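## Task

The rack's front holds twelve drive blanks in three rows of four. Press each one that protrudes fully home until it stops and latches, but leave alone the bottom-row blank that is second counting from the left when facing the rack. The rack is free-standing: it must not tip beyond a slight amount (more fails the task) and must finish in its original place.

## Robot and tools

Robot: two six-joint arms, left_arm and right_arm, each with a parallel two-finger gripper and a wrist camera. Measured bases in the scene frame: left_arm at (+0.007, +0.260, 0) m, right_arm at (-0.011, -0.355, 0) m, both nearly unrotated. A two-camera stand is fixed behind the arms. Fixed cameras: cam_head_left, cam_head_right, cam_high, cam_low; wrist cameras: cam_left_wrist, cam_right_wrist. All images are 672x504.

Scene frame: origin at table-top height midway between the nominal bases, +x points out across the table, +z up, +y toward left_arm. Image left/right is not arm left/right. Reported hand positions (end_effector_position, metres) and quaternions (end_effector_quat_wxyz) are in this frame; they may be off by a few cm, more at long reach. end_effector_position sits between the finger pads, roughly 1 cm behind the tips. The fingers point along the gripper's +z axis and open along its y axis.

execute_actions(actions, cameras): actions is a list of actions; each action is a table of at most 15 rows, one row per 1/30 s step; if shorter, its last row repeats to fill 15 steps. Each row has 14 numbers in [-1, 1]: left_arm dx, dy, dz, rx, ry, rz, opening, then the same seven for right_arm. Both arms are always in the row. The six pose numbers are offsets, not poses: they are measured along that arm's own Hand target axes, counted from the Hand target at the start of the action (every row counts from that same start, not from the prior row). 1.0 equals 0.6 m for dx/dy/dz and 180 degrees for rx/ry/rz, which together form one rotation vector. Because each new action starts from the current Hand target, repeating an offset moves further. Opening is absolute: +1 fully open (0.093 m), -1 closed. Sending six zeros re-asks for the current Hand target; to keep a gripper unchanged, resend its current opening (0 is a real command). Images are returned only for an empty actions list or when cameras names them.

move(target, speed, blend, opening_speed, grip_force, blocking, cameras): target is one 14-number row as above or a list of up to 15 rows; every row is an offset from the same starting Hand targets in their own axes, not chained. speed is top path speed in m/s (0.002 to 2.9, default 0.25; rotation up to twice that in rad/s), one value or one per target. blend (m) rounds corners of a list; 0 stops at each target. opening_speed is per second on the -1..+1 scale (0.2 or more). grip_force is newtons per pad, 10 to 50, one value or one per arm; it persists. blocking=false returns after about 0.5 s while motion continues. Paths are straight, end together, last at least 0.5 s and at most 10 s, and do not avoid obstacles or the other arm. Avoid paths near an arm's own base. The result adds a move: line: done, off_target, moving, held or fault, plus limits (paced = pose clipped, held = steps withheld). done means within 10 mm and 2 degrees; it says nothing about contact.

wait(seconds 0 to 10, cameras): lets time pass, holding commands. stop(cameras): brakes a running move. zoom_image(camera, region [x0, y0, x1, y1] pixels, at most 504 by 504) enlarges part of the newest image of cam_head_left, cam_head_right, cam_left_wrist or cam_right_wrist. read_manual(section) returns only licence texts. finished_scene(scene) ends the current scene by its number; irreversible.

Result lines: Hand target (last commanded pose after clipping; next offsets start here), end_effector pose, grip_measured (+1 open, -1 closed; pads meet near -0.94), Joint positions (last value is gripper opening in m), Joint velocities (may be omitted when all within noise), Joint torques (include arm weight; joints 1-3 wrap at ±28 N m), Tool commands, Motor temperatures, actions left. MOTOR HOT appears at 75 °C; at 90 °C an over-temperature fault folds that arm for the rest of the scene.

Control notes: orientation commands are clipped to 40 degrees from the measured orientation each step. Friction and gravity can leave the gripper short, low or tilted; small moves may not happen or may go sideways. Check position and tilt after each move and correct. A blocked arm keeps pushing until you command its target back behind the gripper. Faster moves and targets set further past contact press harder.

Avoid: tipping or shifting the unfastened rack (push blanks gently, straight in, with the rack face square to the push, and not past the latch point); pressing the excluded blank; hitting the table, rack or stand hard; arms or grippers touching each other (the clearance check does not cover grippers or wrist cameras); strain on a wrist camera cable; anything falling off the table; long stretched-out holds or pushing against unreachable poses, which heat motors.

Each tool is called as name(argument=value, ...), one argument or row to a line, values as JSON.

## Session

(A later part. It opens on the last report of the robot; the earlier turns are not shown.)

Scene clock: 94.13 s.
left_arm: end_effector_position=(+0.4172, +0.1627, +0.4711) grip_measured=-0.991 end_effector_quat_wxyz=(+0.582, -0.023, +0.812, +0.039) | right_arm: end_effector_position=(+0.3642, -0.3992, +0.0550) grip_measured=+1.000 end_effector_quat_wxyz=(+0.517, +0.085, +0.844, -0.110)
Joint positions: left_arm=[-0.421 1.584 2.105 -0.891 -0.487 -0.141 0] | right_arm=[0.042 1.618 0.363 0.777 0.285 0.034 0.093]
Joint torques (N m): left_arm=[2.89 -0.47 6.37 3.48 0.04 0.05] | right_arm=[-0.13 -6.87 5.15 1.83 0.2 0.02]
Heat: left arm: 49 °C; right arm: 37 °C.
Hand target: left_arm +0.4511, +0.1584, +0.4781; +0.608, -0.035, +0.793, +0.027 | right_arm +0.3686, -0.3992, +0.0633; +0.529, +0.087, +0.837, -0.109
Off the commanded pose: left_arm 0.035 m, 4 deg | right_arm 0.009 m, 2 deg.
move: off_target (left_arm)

move(
  target=[
    [0.0318,0.008,-0.1832,0,0,0,-1,0,0,0,0,0,0,1],
    [-0.0047,-0.1638,-0.2,0.091,0.0167,0.0245,-1,0,0,0,0,0,0,1],
  ],
  speed=0.1,
  blend=[0.02,0],
  cameras=["cam_left_wrist","cam_high"],
)

Scene clock: 106.10 s.
left_arm: end_effector_position=(+0.3452, +0.0564, +0.5146) grip_measured=-0.991 end_effector_quat_wxyz=(+0.590, +0.071, +0.802, -0.061) | right_arm: end_effector_position=(+0.3642, -0.3992, +0.0550) grip_measured=+1.000 end_effector_quat_wxyz=(+0.517, +0.085, +0.844, -0.110)
Joint positions: left_arm=[-0.765 1.673 2.446 -1.127 -0.547 -0.204 0] | right_arm=[0.042 1.618 0.363 0.777 0.285 0.034 0.093]
Joint torques (N m): left_arm=[-0.31 -4.59 6.15 2 -0.06 0.02] | right_arm=[0.02 -6.45 5.29 1.88 0.19 0.01]
Motor temperatures (°C): left_arm=[28 33 40 54 25 26 27] | right_arm=[25 34 37 35 28 27 26]
Heat: left arm: 54 °C; right arm: 37 °C.
Hand target: left_arm +0.3451, +0.0503, +0.5120; +0.584, +0.081, +0.805, -0.064 | right_arm +0.3686, -0.3992, +0.0633; +0.529, +0.087, +0.837, -0.109
Off the commanded pose: left_arm 0.007 m, 1 deg | right_arm 0.009 m, 2 deg.
move: done
camera_calibration:
cam_left_wrist: T_world_to_cam=[[-0.188153, -0.982119, 0.00636543, 0.116715], [-0.652938, 0.120243, -0.747806, 0.643777], [0.733669, -0.144858, -0.663887, 0.182821], [0, 0, 0, 1]] pos_world=[0.308177, 0.0637021, 0.60205]
Images, in order (width x height): cam_high 672x504, cam_left_wrist 672x504.

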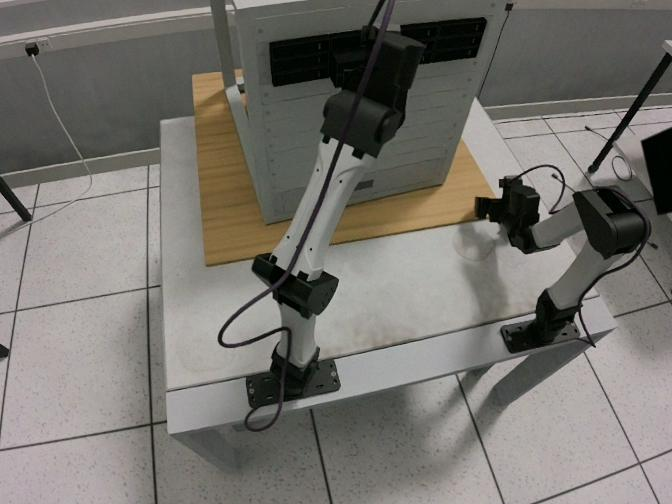

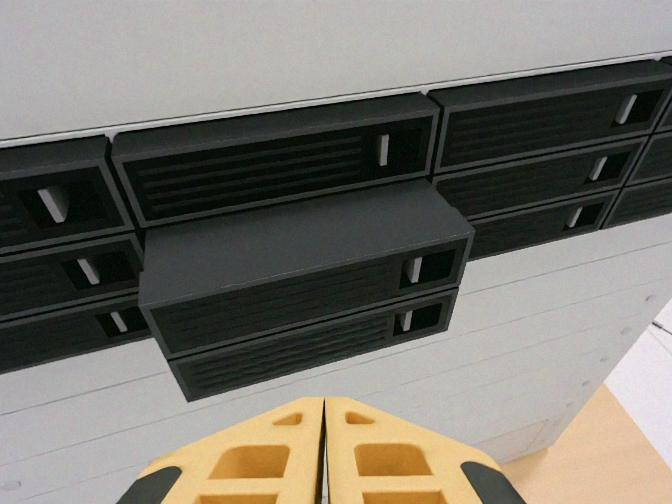

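move(
  target=[-0.0048,0.0075,0.0362,0,0,0,-1,0,0,0,0,0,0,1],
  speed=0.06,
  cameras=["cam_left_wrist"],
)

Scene clock: 109.50 s.
left_arm: end_effector_position=(+0.3632, +0.0537, +0.5050) grip_measured=-0.991 end_effector_quat_wxyz=(+0.581, +0.080, +0.808, -0.058) | right_arm: end_effector_position=(+0.3642, -0.3992, +0.0550) grip_measured=+1.000 end_effector_quat_wxyz=(+0.517, +0.085, +0.844, -0.110)
Joint positions: left_arm=[-0.72 1.715 2.465 -1.12 -0.494 -0.183 0] | right_arm=[0.042 1.618 0.363 0.777 0.285 0.034 0.093]
Joint torques (N m): left_arm=[0.75 -5.12 6.28 2.3 -0.04 0.06] | right_arm=[0.01 -6.56 5.24 1.83 0.17 0.03]
Heat: left arm: 52 °C; right arm: 37 °C.
Hand target: left_arm +0.3672, +0.0503, +0.5080; +0.584, +0.081, +0.805, -0.064 | right_arm +0.3686, -0.3992, +0.0633; +0.529, +0.087, +0.837, -0.109
Off the commanded pose: left_arm 0.006 m, 1 deg | right_arm 0.009 m, 2 deg.
move: done
camera_calibration:
cam_left_wrist: T_world_to_cam=[[-0.198385, -0.980101, -0.00680447, 0.127803], [-0.667125, 0.140114, -0.731651, 0.644583], [0.718045, -0.140609, -0.681646, 0.177365], [0, 0, 0, 1]] pos_world=[0.328016, 0.0598841, 0.593379]
Images, in order (width x height): cam_left_wrist 672x504.

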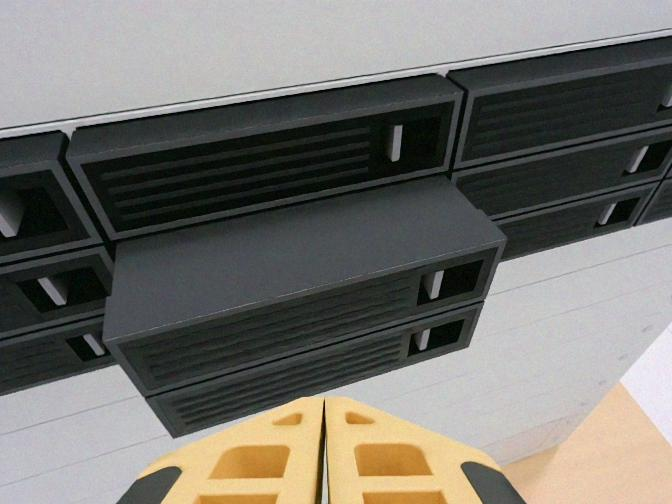

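move(
  target=[-0.0130,0.0033,0.013,0,0,0,-1,0,0,0,0,0,0,1],
  speed=0.04,
  cameras=["cam_left_wrist"],
)

Scene clock: 111.97 s.
left_arm: end_effector_position=(+0.3741, +0.0524, +0.5171) grip_measured=-0.991 end_effector_quat_wxyz=(+0.591, +0.075, +0.800, -0.065) | right_arm: end_effector_position=(+0.3642, -0.3992, +0.0550) grip_measured=+1.000 end_effector_quat_wxyz=(+0.517, +0.085, +0.844, -0.110)
Joint positions: left_arm=[-0.697 1.798 2.617 -1.154 -0.471 -0.173 0] | right_arm=[0.042 1.618 0.363 0.777 0.285 0.034 0.093]
Joint torques (N m): left_arm=[0.79 -5.38 5.91 2.06 -0.04 0.05] | right_arm=[-0.28 -6.53 5.12 1.91 0.17 0.1]
Heat: left arm: 52 °C; right arm: 37 °C.
Hand target: left_arm +0.3772, +0.0503, +0.5129; +0.584, +0.081, +0.805, -0.064 | right_arm +0.3686, -0.3992, +0.0633; +0.529, +0.087, +0.837, -0.109
Off the commanded pose: left_arm 0.006 m, 1 deg | right_arm 0.009 m, 2 deg.
move: done
camera_calibration:
cam_left_wrist: T_world_to_cam=[[-0.199629, -0.979836, 0.00829612, 0.12141], [-0.649041, 0.125881, -0.750267, 0.664479], [0.734094, -0.155159, -0.661083, 0.161728], [0, 0, 0, 1]] pos_world=[0.336787, 0.0604103, 0.604445]
Images, in order (width x height): cam_left_wrist 672x504.

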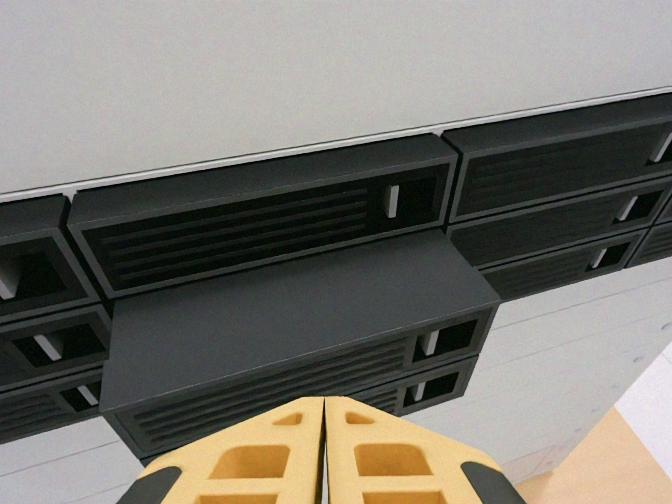

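move(
  target=[0.0035,0.0042,0.0218,0,0,0,-1,0,0,0,0,0,0,1],
  speed=0.03,
  cameras=["cam_left_wrist"],
)

Scene clock: 116.07 s.
left_arm: end_effector_position=(+0.3807, +0.0567, +0.5166) grip_measured=-0.991 end_effector_quat_wxyz=(+0.592, +0.074, +0.800, -0.066) | right_arm: end_effector_position=(+0.3642, -0.3992, +0.0550) grip_measured=+1.000 end_effector_quat_wxyz=(+0.517, +0.085, +0.844, -0.110)
Joint positions: left_arm=[-0.67 1.798 2.607 -1.137 -0.446 -0.165 0] | right_arm=[0.042 1.618 0.363 0.777 0.285 0.034 0.093]
Joint torques (N m): left_arm=[0.76 -5.53 3.12 2.35 -0.01 0.04] | right_arm=[-0.09 -6.63 5.09 1.88 0.21 0.06]
Heat: left arm: 51 °C; right arm: 37 °C.
Hand target: left_arm +0.3892, +0.0502, +0.5069; +0.584, +0.081, +0.805, -0.064 | right_arm +0.3686, -0.3992, +0.0633; +0.529, +0.087, +0.837, -0.109
Off the commanded pose: left_arm 0.014 m, 1 deg | right_arm 0.009 m, 2 deg.
move: off_target (left_arm)
camera_calibration:
cam_left_wrist: T_world_to_cam=[[-0.198784, -0.979982, 0.0109347, 0.125251], [-0.64815, 0.123088, -0.751499, 0.668295], [0.73511, -0.156473, -0.659644, 0.156126], [0, 0, 0, 1]] pos_world=[0.343284, 0.0649136, 0.603841]
Images, in order (width x height): cam_left_wrist 672x504.

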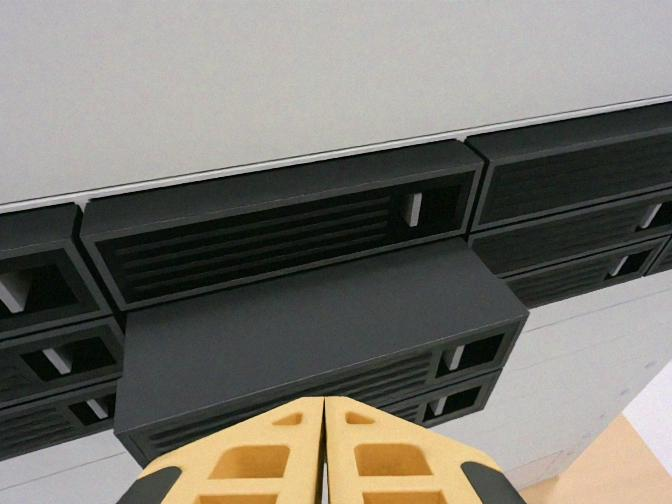

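move(
  target=[-0.0076,0.0045,0.0233,0,0,0,-1,0,0,0,0,0,0,1],
  speed=0.03,
  cameras=["cam_left_wrist"],
)

Scene clock: 118.80 s.
left_arm: end_effector_position=(+0.4004, +0.0521, +0.5122) grip_measured=-0.991 end_effector_quat_wxyz=(+0.592, +0.075, +0.800, -0.065) | right_arm: end_effector_position=(+0.3642, -0.3992, +0.0550) grip_measured=+1.000 end_effector_quat_wxyz=(+0.517, +0.085, +0.844, -0.110)
Joint positions: left_arm=[-0.64 1.874 2.688 -1.138 -0.418 -0.152 0] | right_arm=[0.042 1.618 0.363 0.777 0.285 0.034 0.093]
Joint torques (N m): left_arm=[0.77 -6 5.96 2.06 -0.01 0.05] | right_arm=[0.16 -6.52 5.01 1.88 0.21 0.05]
Heat: left arm: 51 °C; right arm: 37 °C.
Hand target: left_arm +0.4040, +0.0499, +0.5070; +0.584, +0.081, +0.805, -0.064 | right_arm +0.3686, -0.3992, +0.0633; +0.529, +0.087, +0.837, -0.109
Off the commanded pose: left_arm 0.007 m, 1 deg | right_arm 0.009 m, 2 deg.
move: done
camera_calibration:
cam_left_wrist: T_world_to_cam=[[-0.19942, -0.979874, 0.00882041, 0.126099], [-0.647819, 0.125077, -0.751456, 0.678072], [0.735229, -0.155569, -0.659724, 0.137957], [0, 0, 0, 1]] pos_world=[0.362984, 0.0602113, 0.599443]
Images, in order (width x height): cam_left_wrist 672x504.

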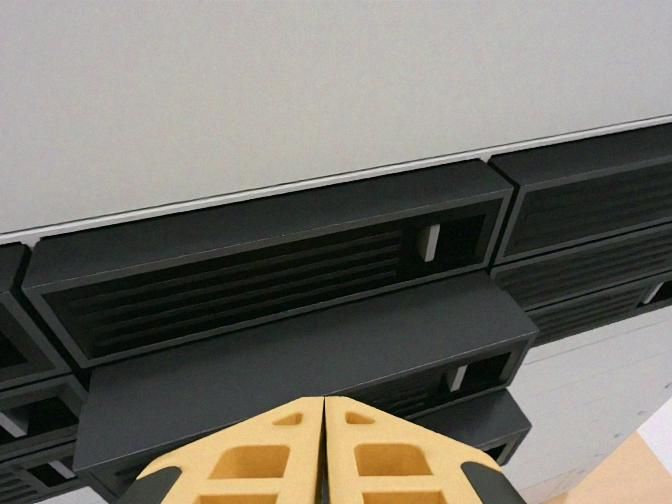

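move(
  target=[
    [0.0124,-0.0042,-0.0166,0,0,0,-1,0,0,0,0,0,0,1],
    [-0.0028,0.0062,0.03,0,0,0,-1,0,0,0,0,0,0,1],
  ],
  speed=0.03,
  cameras=["cam_left_wrist"],
)

Scene clock: 122.60 s.
left_arm: end_effector_position=(+0.4170, +0.0540, +0.5082) grip_measured=-0.991 end_effector_quat_wxyz=(+0.592, +0.074, +0.800, -0.063) | right_arm: end_effector_position=(+0.3642, -0.3992, +0.0550) grip_measured=+1.000 end_effector_quat_wxyz=(+0.517, +0.085, +0.844, -0.110)
Joint positions: left_arm=[-0.606 1.928 2.746 -1.138 -0.391 -0.139 0] | right_arm=[0.042 1.618 0.363 0.777 0.285 0.034 0.093]
Joint torques (N m): left_arm=[0.77 -6.19 5.82 2.18 0.05 0.05] | right_arm=[-0.09 -6.54 5.15 1.87 0.17 0.07]
Heat: left arm: 51 °C; right arm: 37 °C.
Hand target: left_arm +0.4222, +0.0498, +0.5029; +0.584, +0.081, +0.805, -0.064 | right_arm +0.3686, -0.3992, +0.0633; +0.529, +0.087, +0.837, -0.109
Off the commanded pose: left_arm 0.008 m, 1 deg | right_arm 0.009 m, 2 deg.
move: done
camera_calibration:
cam_left_wrist: T_world_to_cam=[[-0.194293, -0.980928, 0.00553618, 0.130863], [-0.64827, 0.124164, -0.751219, 0.685741], [0.736204, -0.149546, -0.66003, 0.122919], [0, 0, 0, 1]] pos_world=[0.379478, 0.061605, 0.595547]
Images, in order (width x height): cam_left_wrist 672x504.

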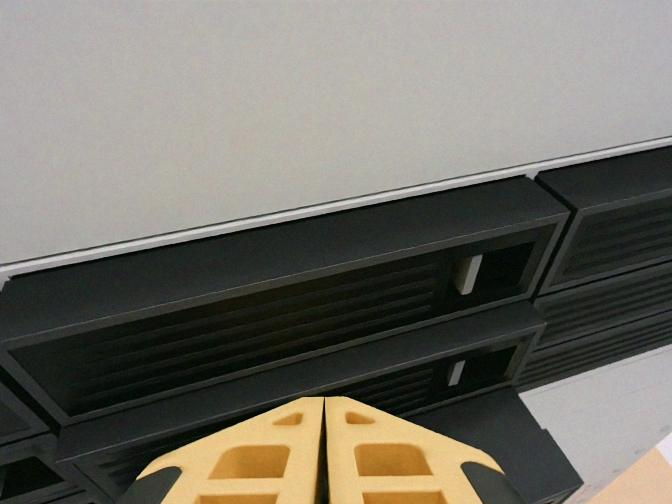

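move(
  target=[-0.0100,0.0066,0.0347,0,0,0,-1,0,0,0,0,0,0,1],
  speed=0.025,
  cameras=["cam_left_wrist"],
)

Scene clock: 124.90 s.
left_arm: end_effector_position=(+0.4260, +0.0546, +0.5082) grip_measured=-0.991 end_effector_quat_wxyz=(+0.593, +0.082, +0.798, -0.067) | right_arm: end_effector_position=(+0.3642, -0.3992, +0.0550) grip_measured=+1.000 end_effector_quat_wxyz=(+0.517, +0.085, +0.844, -0.110)
Joint positions: left_arm=[-0.58 1.993 2.857 -1.176 -0.351 -0.12 0] | right_arm=[0.042 1.618 0.363 0.777 0.285 0.034 0.093]
Joint torques (N m): left_arm=[1.7 -4.77 4.78 2.65 0 0.06] | right_arm=[-0.21 -6.6 5.05 1.83 0.19 0.02]
Heat: left arm: 51 °C; right arm: 37 °C.
Hand target: left_arm +0.4442, +0.0491, +0.5021; +0.584, +0.082, +0.805, -0.064 | right_arm +0.3686, -0.3992, +0.0633; +0.529, +0.087, +0.837, -0.109
Off the commanded pose: left_arm 0.020 m, 1 deg | right_arm 0.009 m, 2 deg.
elbow stopped short (left arm): the move would have taken joint 3 (elbow) straighter than the controller allows.
move: off_target (left_arm)
camera_calibration:
cam_left_wrist: T_world_to_cam=[[-0.211883, -0.977293, 0.00212083, 0.142295], [-0.643217, 0.137819, -0.753178, 0.689519], [0.735784, -0.16095, -0.657813, 0.11602], [0, 0, 0, 1]] pos_world=[0.388295, 0.062709, 0.595349]
Images, in order (width x height): cam_left_wrist 672x504.

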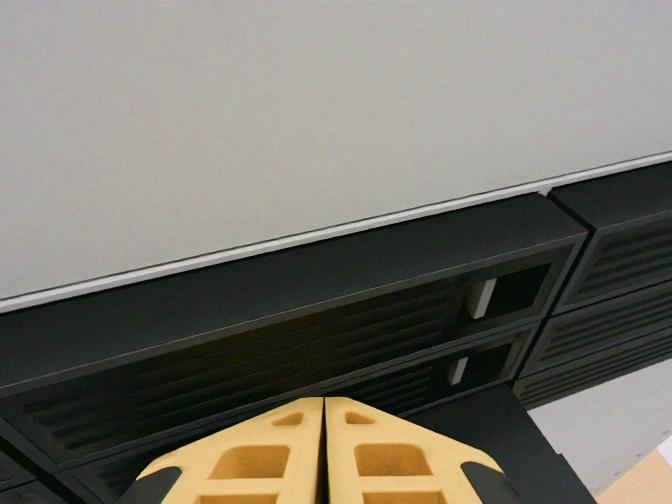

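move(
  target=[-0.0080,0.005,0.0260,0,-0.035,0,-1,0,0,0,0,0,0,1],
  speed=0.025,
  cameras=["cam_left_wrist"],
)

Scene clock: 128.17 s.
left_arm: end_effector_position=(+0.4269, +0.0550, +0.5082) grip_measured=-0.991 end_effector_quat_wxyz=(+0.593, +0.088, +0.798, -0.066) | right_arm: end_effector_position=(+0.3642, -0.3992, +0.0550) grip_measured=+1.000 end_effector_quat_wxyz=(+0.517, +0.085, +0.844, -0.110)
Joint positions: left_arm=[-0.574 1.994 2.857 -1.174 -0.339 -0.107 0] | right_arm=[0.042 1.618 0.363 0.777 0.285 0.034 0.093]
Joint torques (N m): left_arm=[2.74 -3.36 2.88 3.29 -0.11 0.06] | right_arm=[-0.27 -6.54 5.08 1.88 0.11 0]
Heat: left arm: 52 °C; right arm: 37 °C.
Hand target: left_arm +0.4607, +0.0489, +0.5019; +0.627, +0.078, +0.772, -0.068 | right_arm +0.3686, -0.3992, +0.0633; +0.529, +0.087, +0.837, -0.109
Off the commanded pose: left_arm 0.035 m, 5 deg | right_arm 0.009 m, 2 deg.
move: off_target (left_arm)
camera_calibration:
cam_left_wrist: T_world_to_cam=[[-0.220951, -0.975264, -0.00641651, 0.150869], [-0.640316, 0.150024, -0.753318, 0.688315], [0.735646, -0.162338, -0.657625, 0.115369], [0, 0, 0, 1]] pos_world=[0.389203, 0.0626023, 0.595358]
Images, in order (width x height): cam_left_wrist 672x504.

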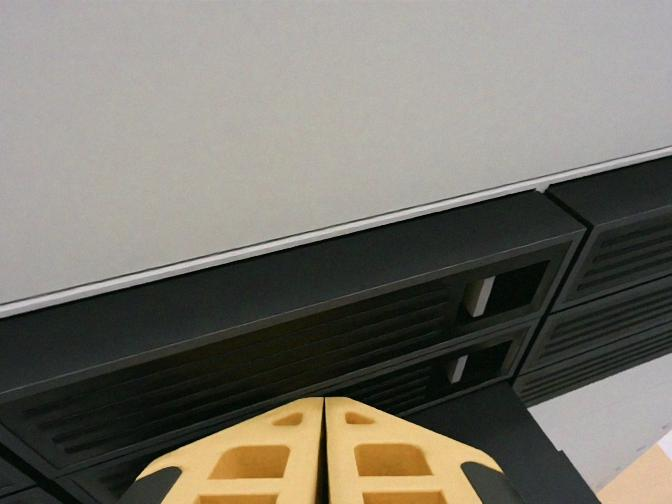

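move(
  target=[
    [0.0205,-0.0345,-0.162,0,0,0,-1,0,0,0,0,0,0,1],
    [0.067,-0.153,-0.318,-0.065,-0.044,-0.0133,-1,0,0,0,0,0,0,1],
  ],
  speed=0.12,
  blend=[0.02,0],
  cameras=["cam_left_wrist","cam_low","cam_high","cam_head_right"],
)

Scene clock: 132.93 s.
left_arm: end_effector_position=(+0.2514, -0.0029, +0.5030) grip_measured=-0.991 end_effector_quat_wxyz=(+0.680, +0.001, +0.733, -0.009) | right_arm: end_effector_position=(+0.3642, -0.3992, +0.0550) grip_measured=+1.000 end_effector_quat_wxyz=(+0.517, +0.085, +0.844, -0.110)
Joint positions: left_arm=[-1.285 1.506 1.939 -0.685 -1.264 -0.252 0] | right_arm=[0.042 1.618 0.363 0.777 0.285 0.034 0.093]
Joint torques (N m): left_arm=[0.06 -6.45 4.12 1.9 -0.37 -0.09] | right_arm=[-0.08 -6.49 5.09 1.86 0.16 0.07]
Heat: left arm: 52 °C; right arm: 37 °C.
Hand target: left_arm +0.2510, -0.0009, +0.5021; +0.682, -0.008, +0.731, -0.008 | right_arm +0.3686, -0.3992, +0.0633; +0.529, +0.087, +0.837, -0.109
Off the commanded pose: left_arm 0.002 m, 1 deg | right_arm 0.009 m, 2 deg.
move: done
camera_calibration:
cam_left_wrist: T_world_to_cam=[[-0.0138941, -0.999897, 0.00364982, -0.00159729], [-0.479996, 0.00346762, -0.877264, 0.602316], [0.87716, -0.0139407, -0.479995, 0.107254], [0, 0, 0, 1]] pos_world=[0.195009, -0.00219054, 0.579877]
Images, in order (width x height): cam_head_right 672x504, cam_high 672x504, cam_low 672x504, cam_left_wrist 672x504.

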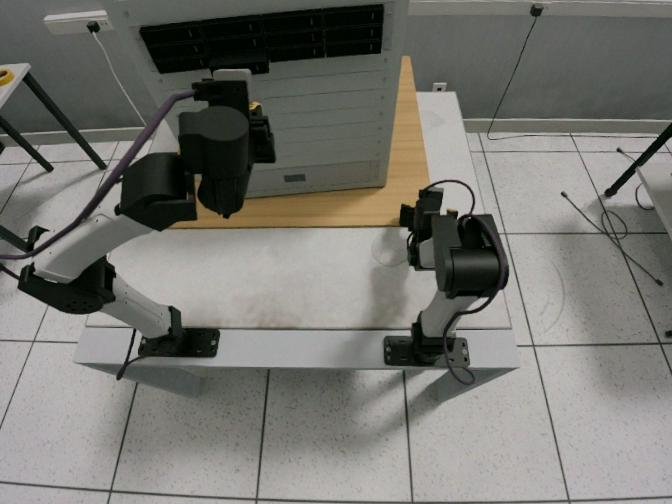

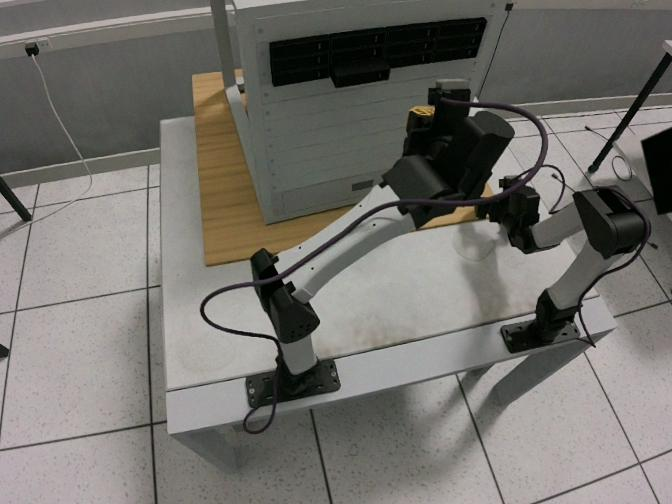

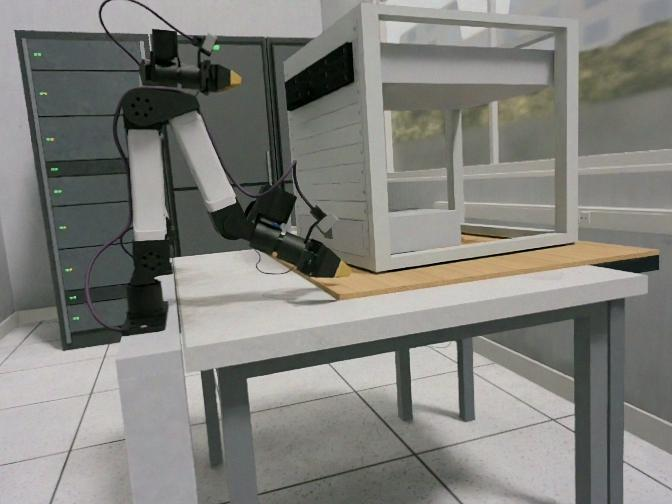

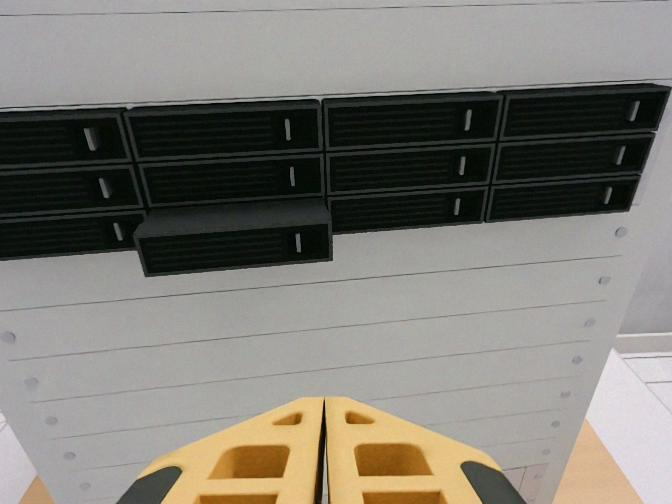

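zoom_image(
  camera="cam_left_wrist",
  region=[0, 70, 340, 290],
)

zoom_image(
  camera="cam_left_wrist",
  region=[310, 70, 672, 290],
)

Scaled by 1.482 from the camera's 672x504 image, which has a finer 960x720 frame.

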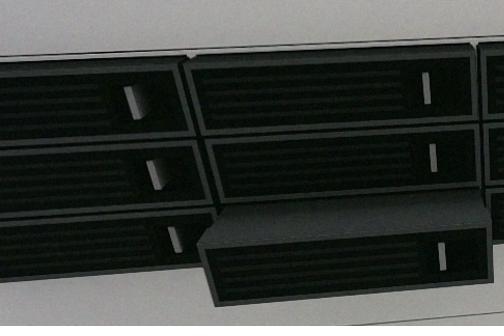

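Scaled by 1.392 from the camera's 672x504 image, which has a finer 960x720 frame.

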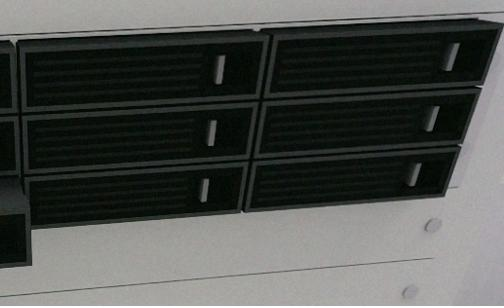

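finished_scene(
  scene=2,
)

The scene is finished: the task was done.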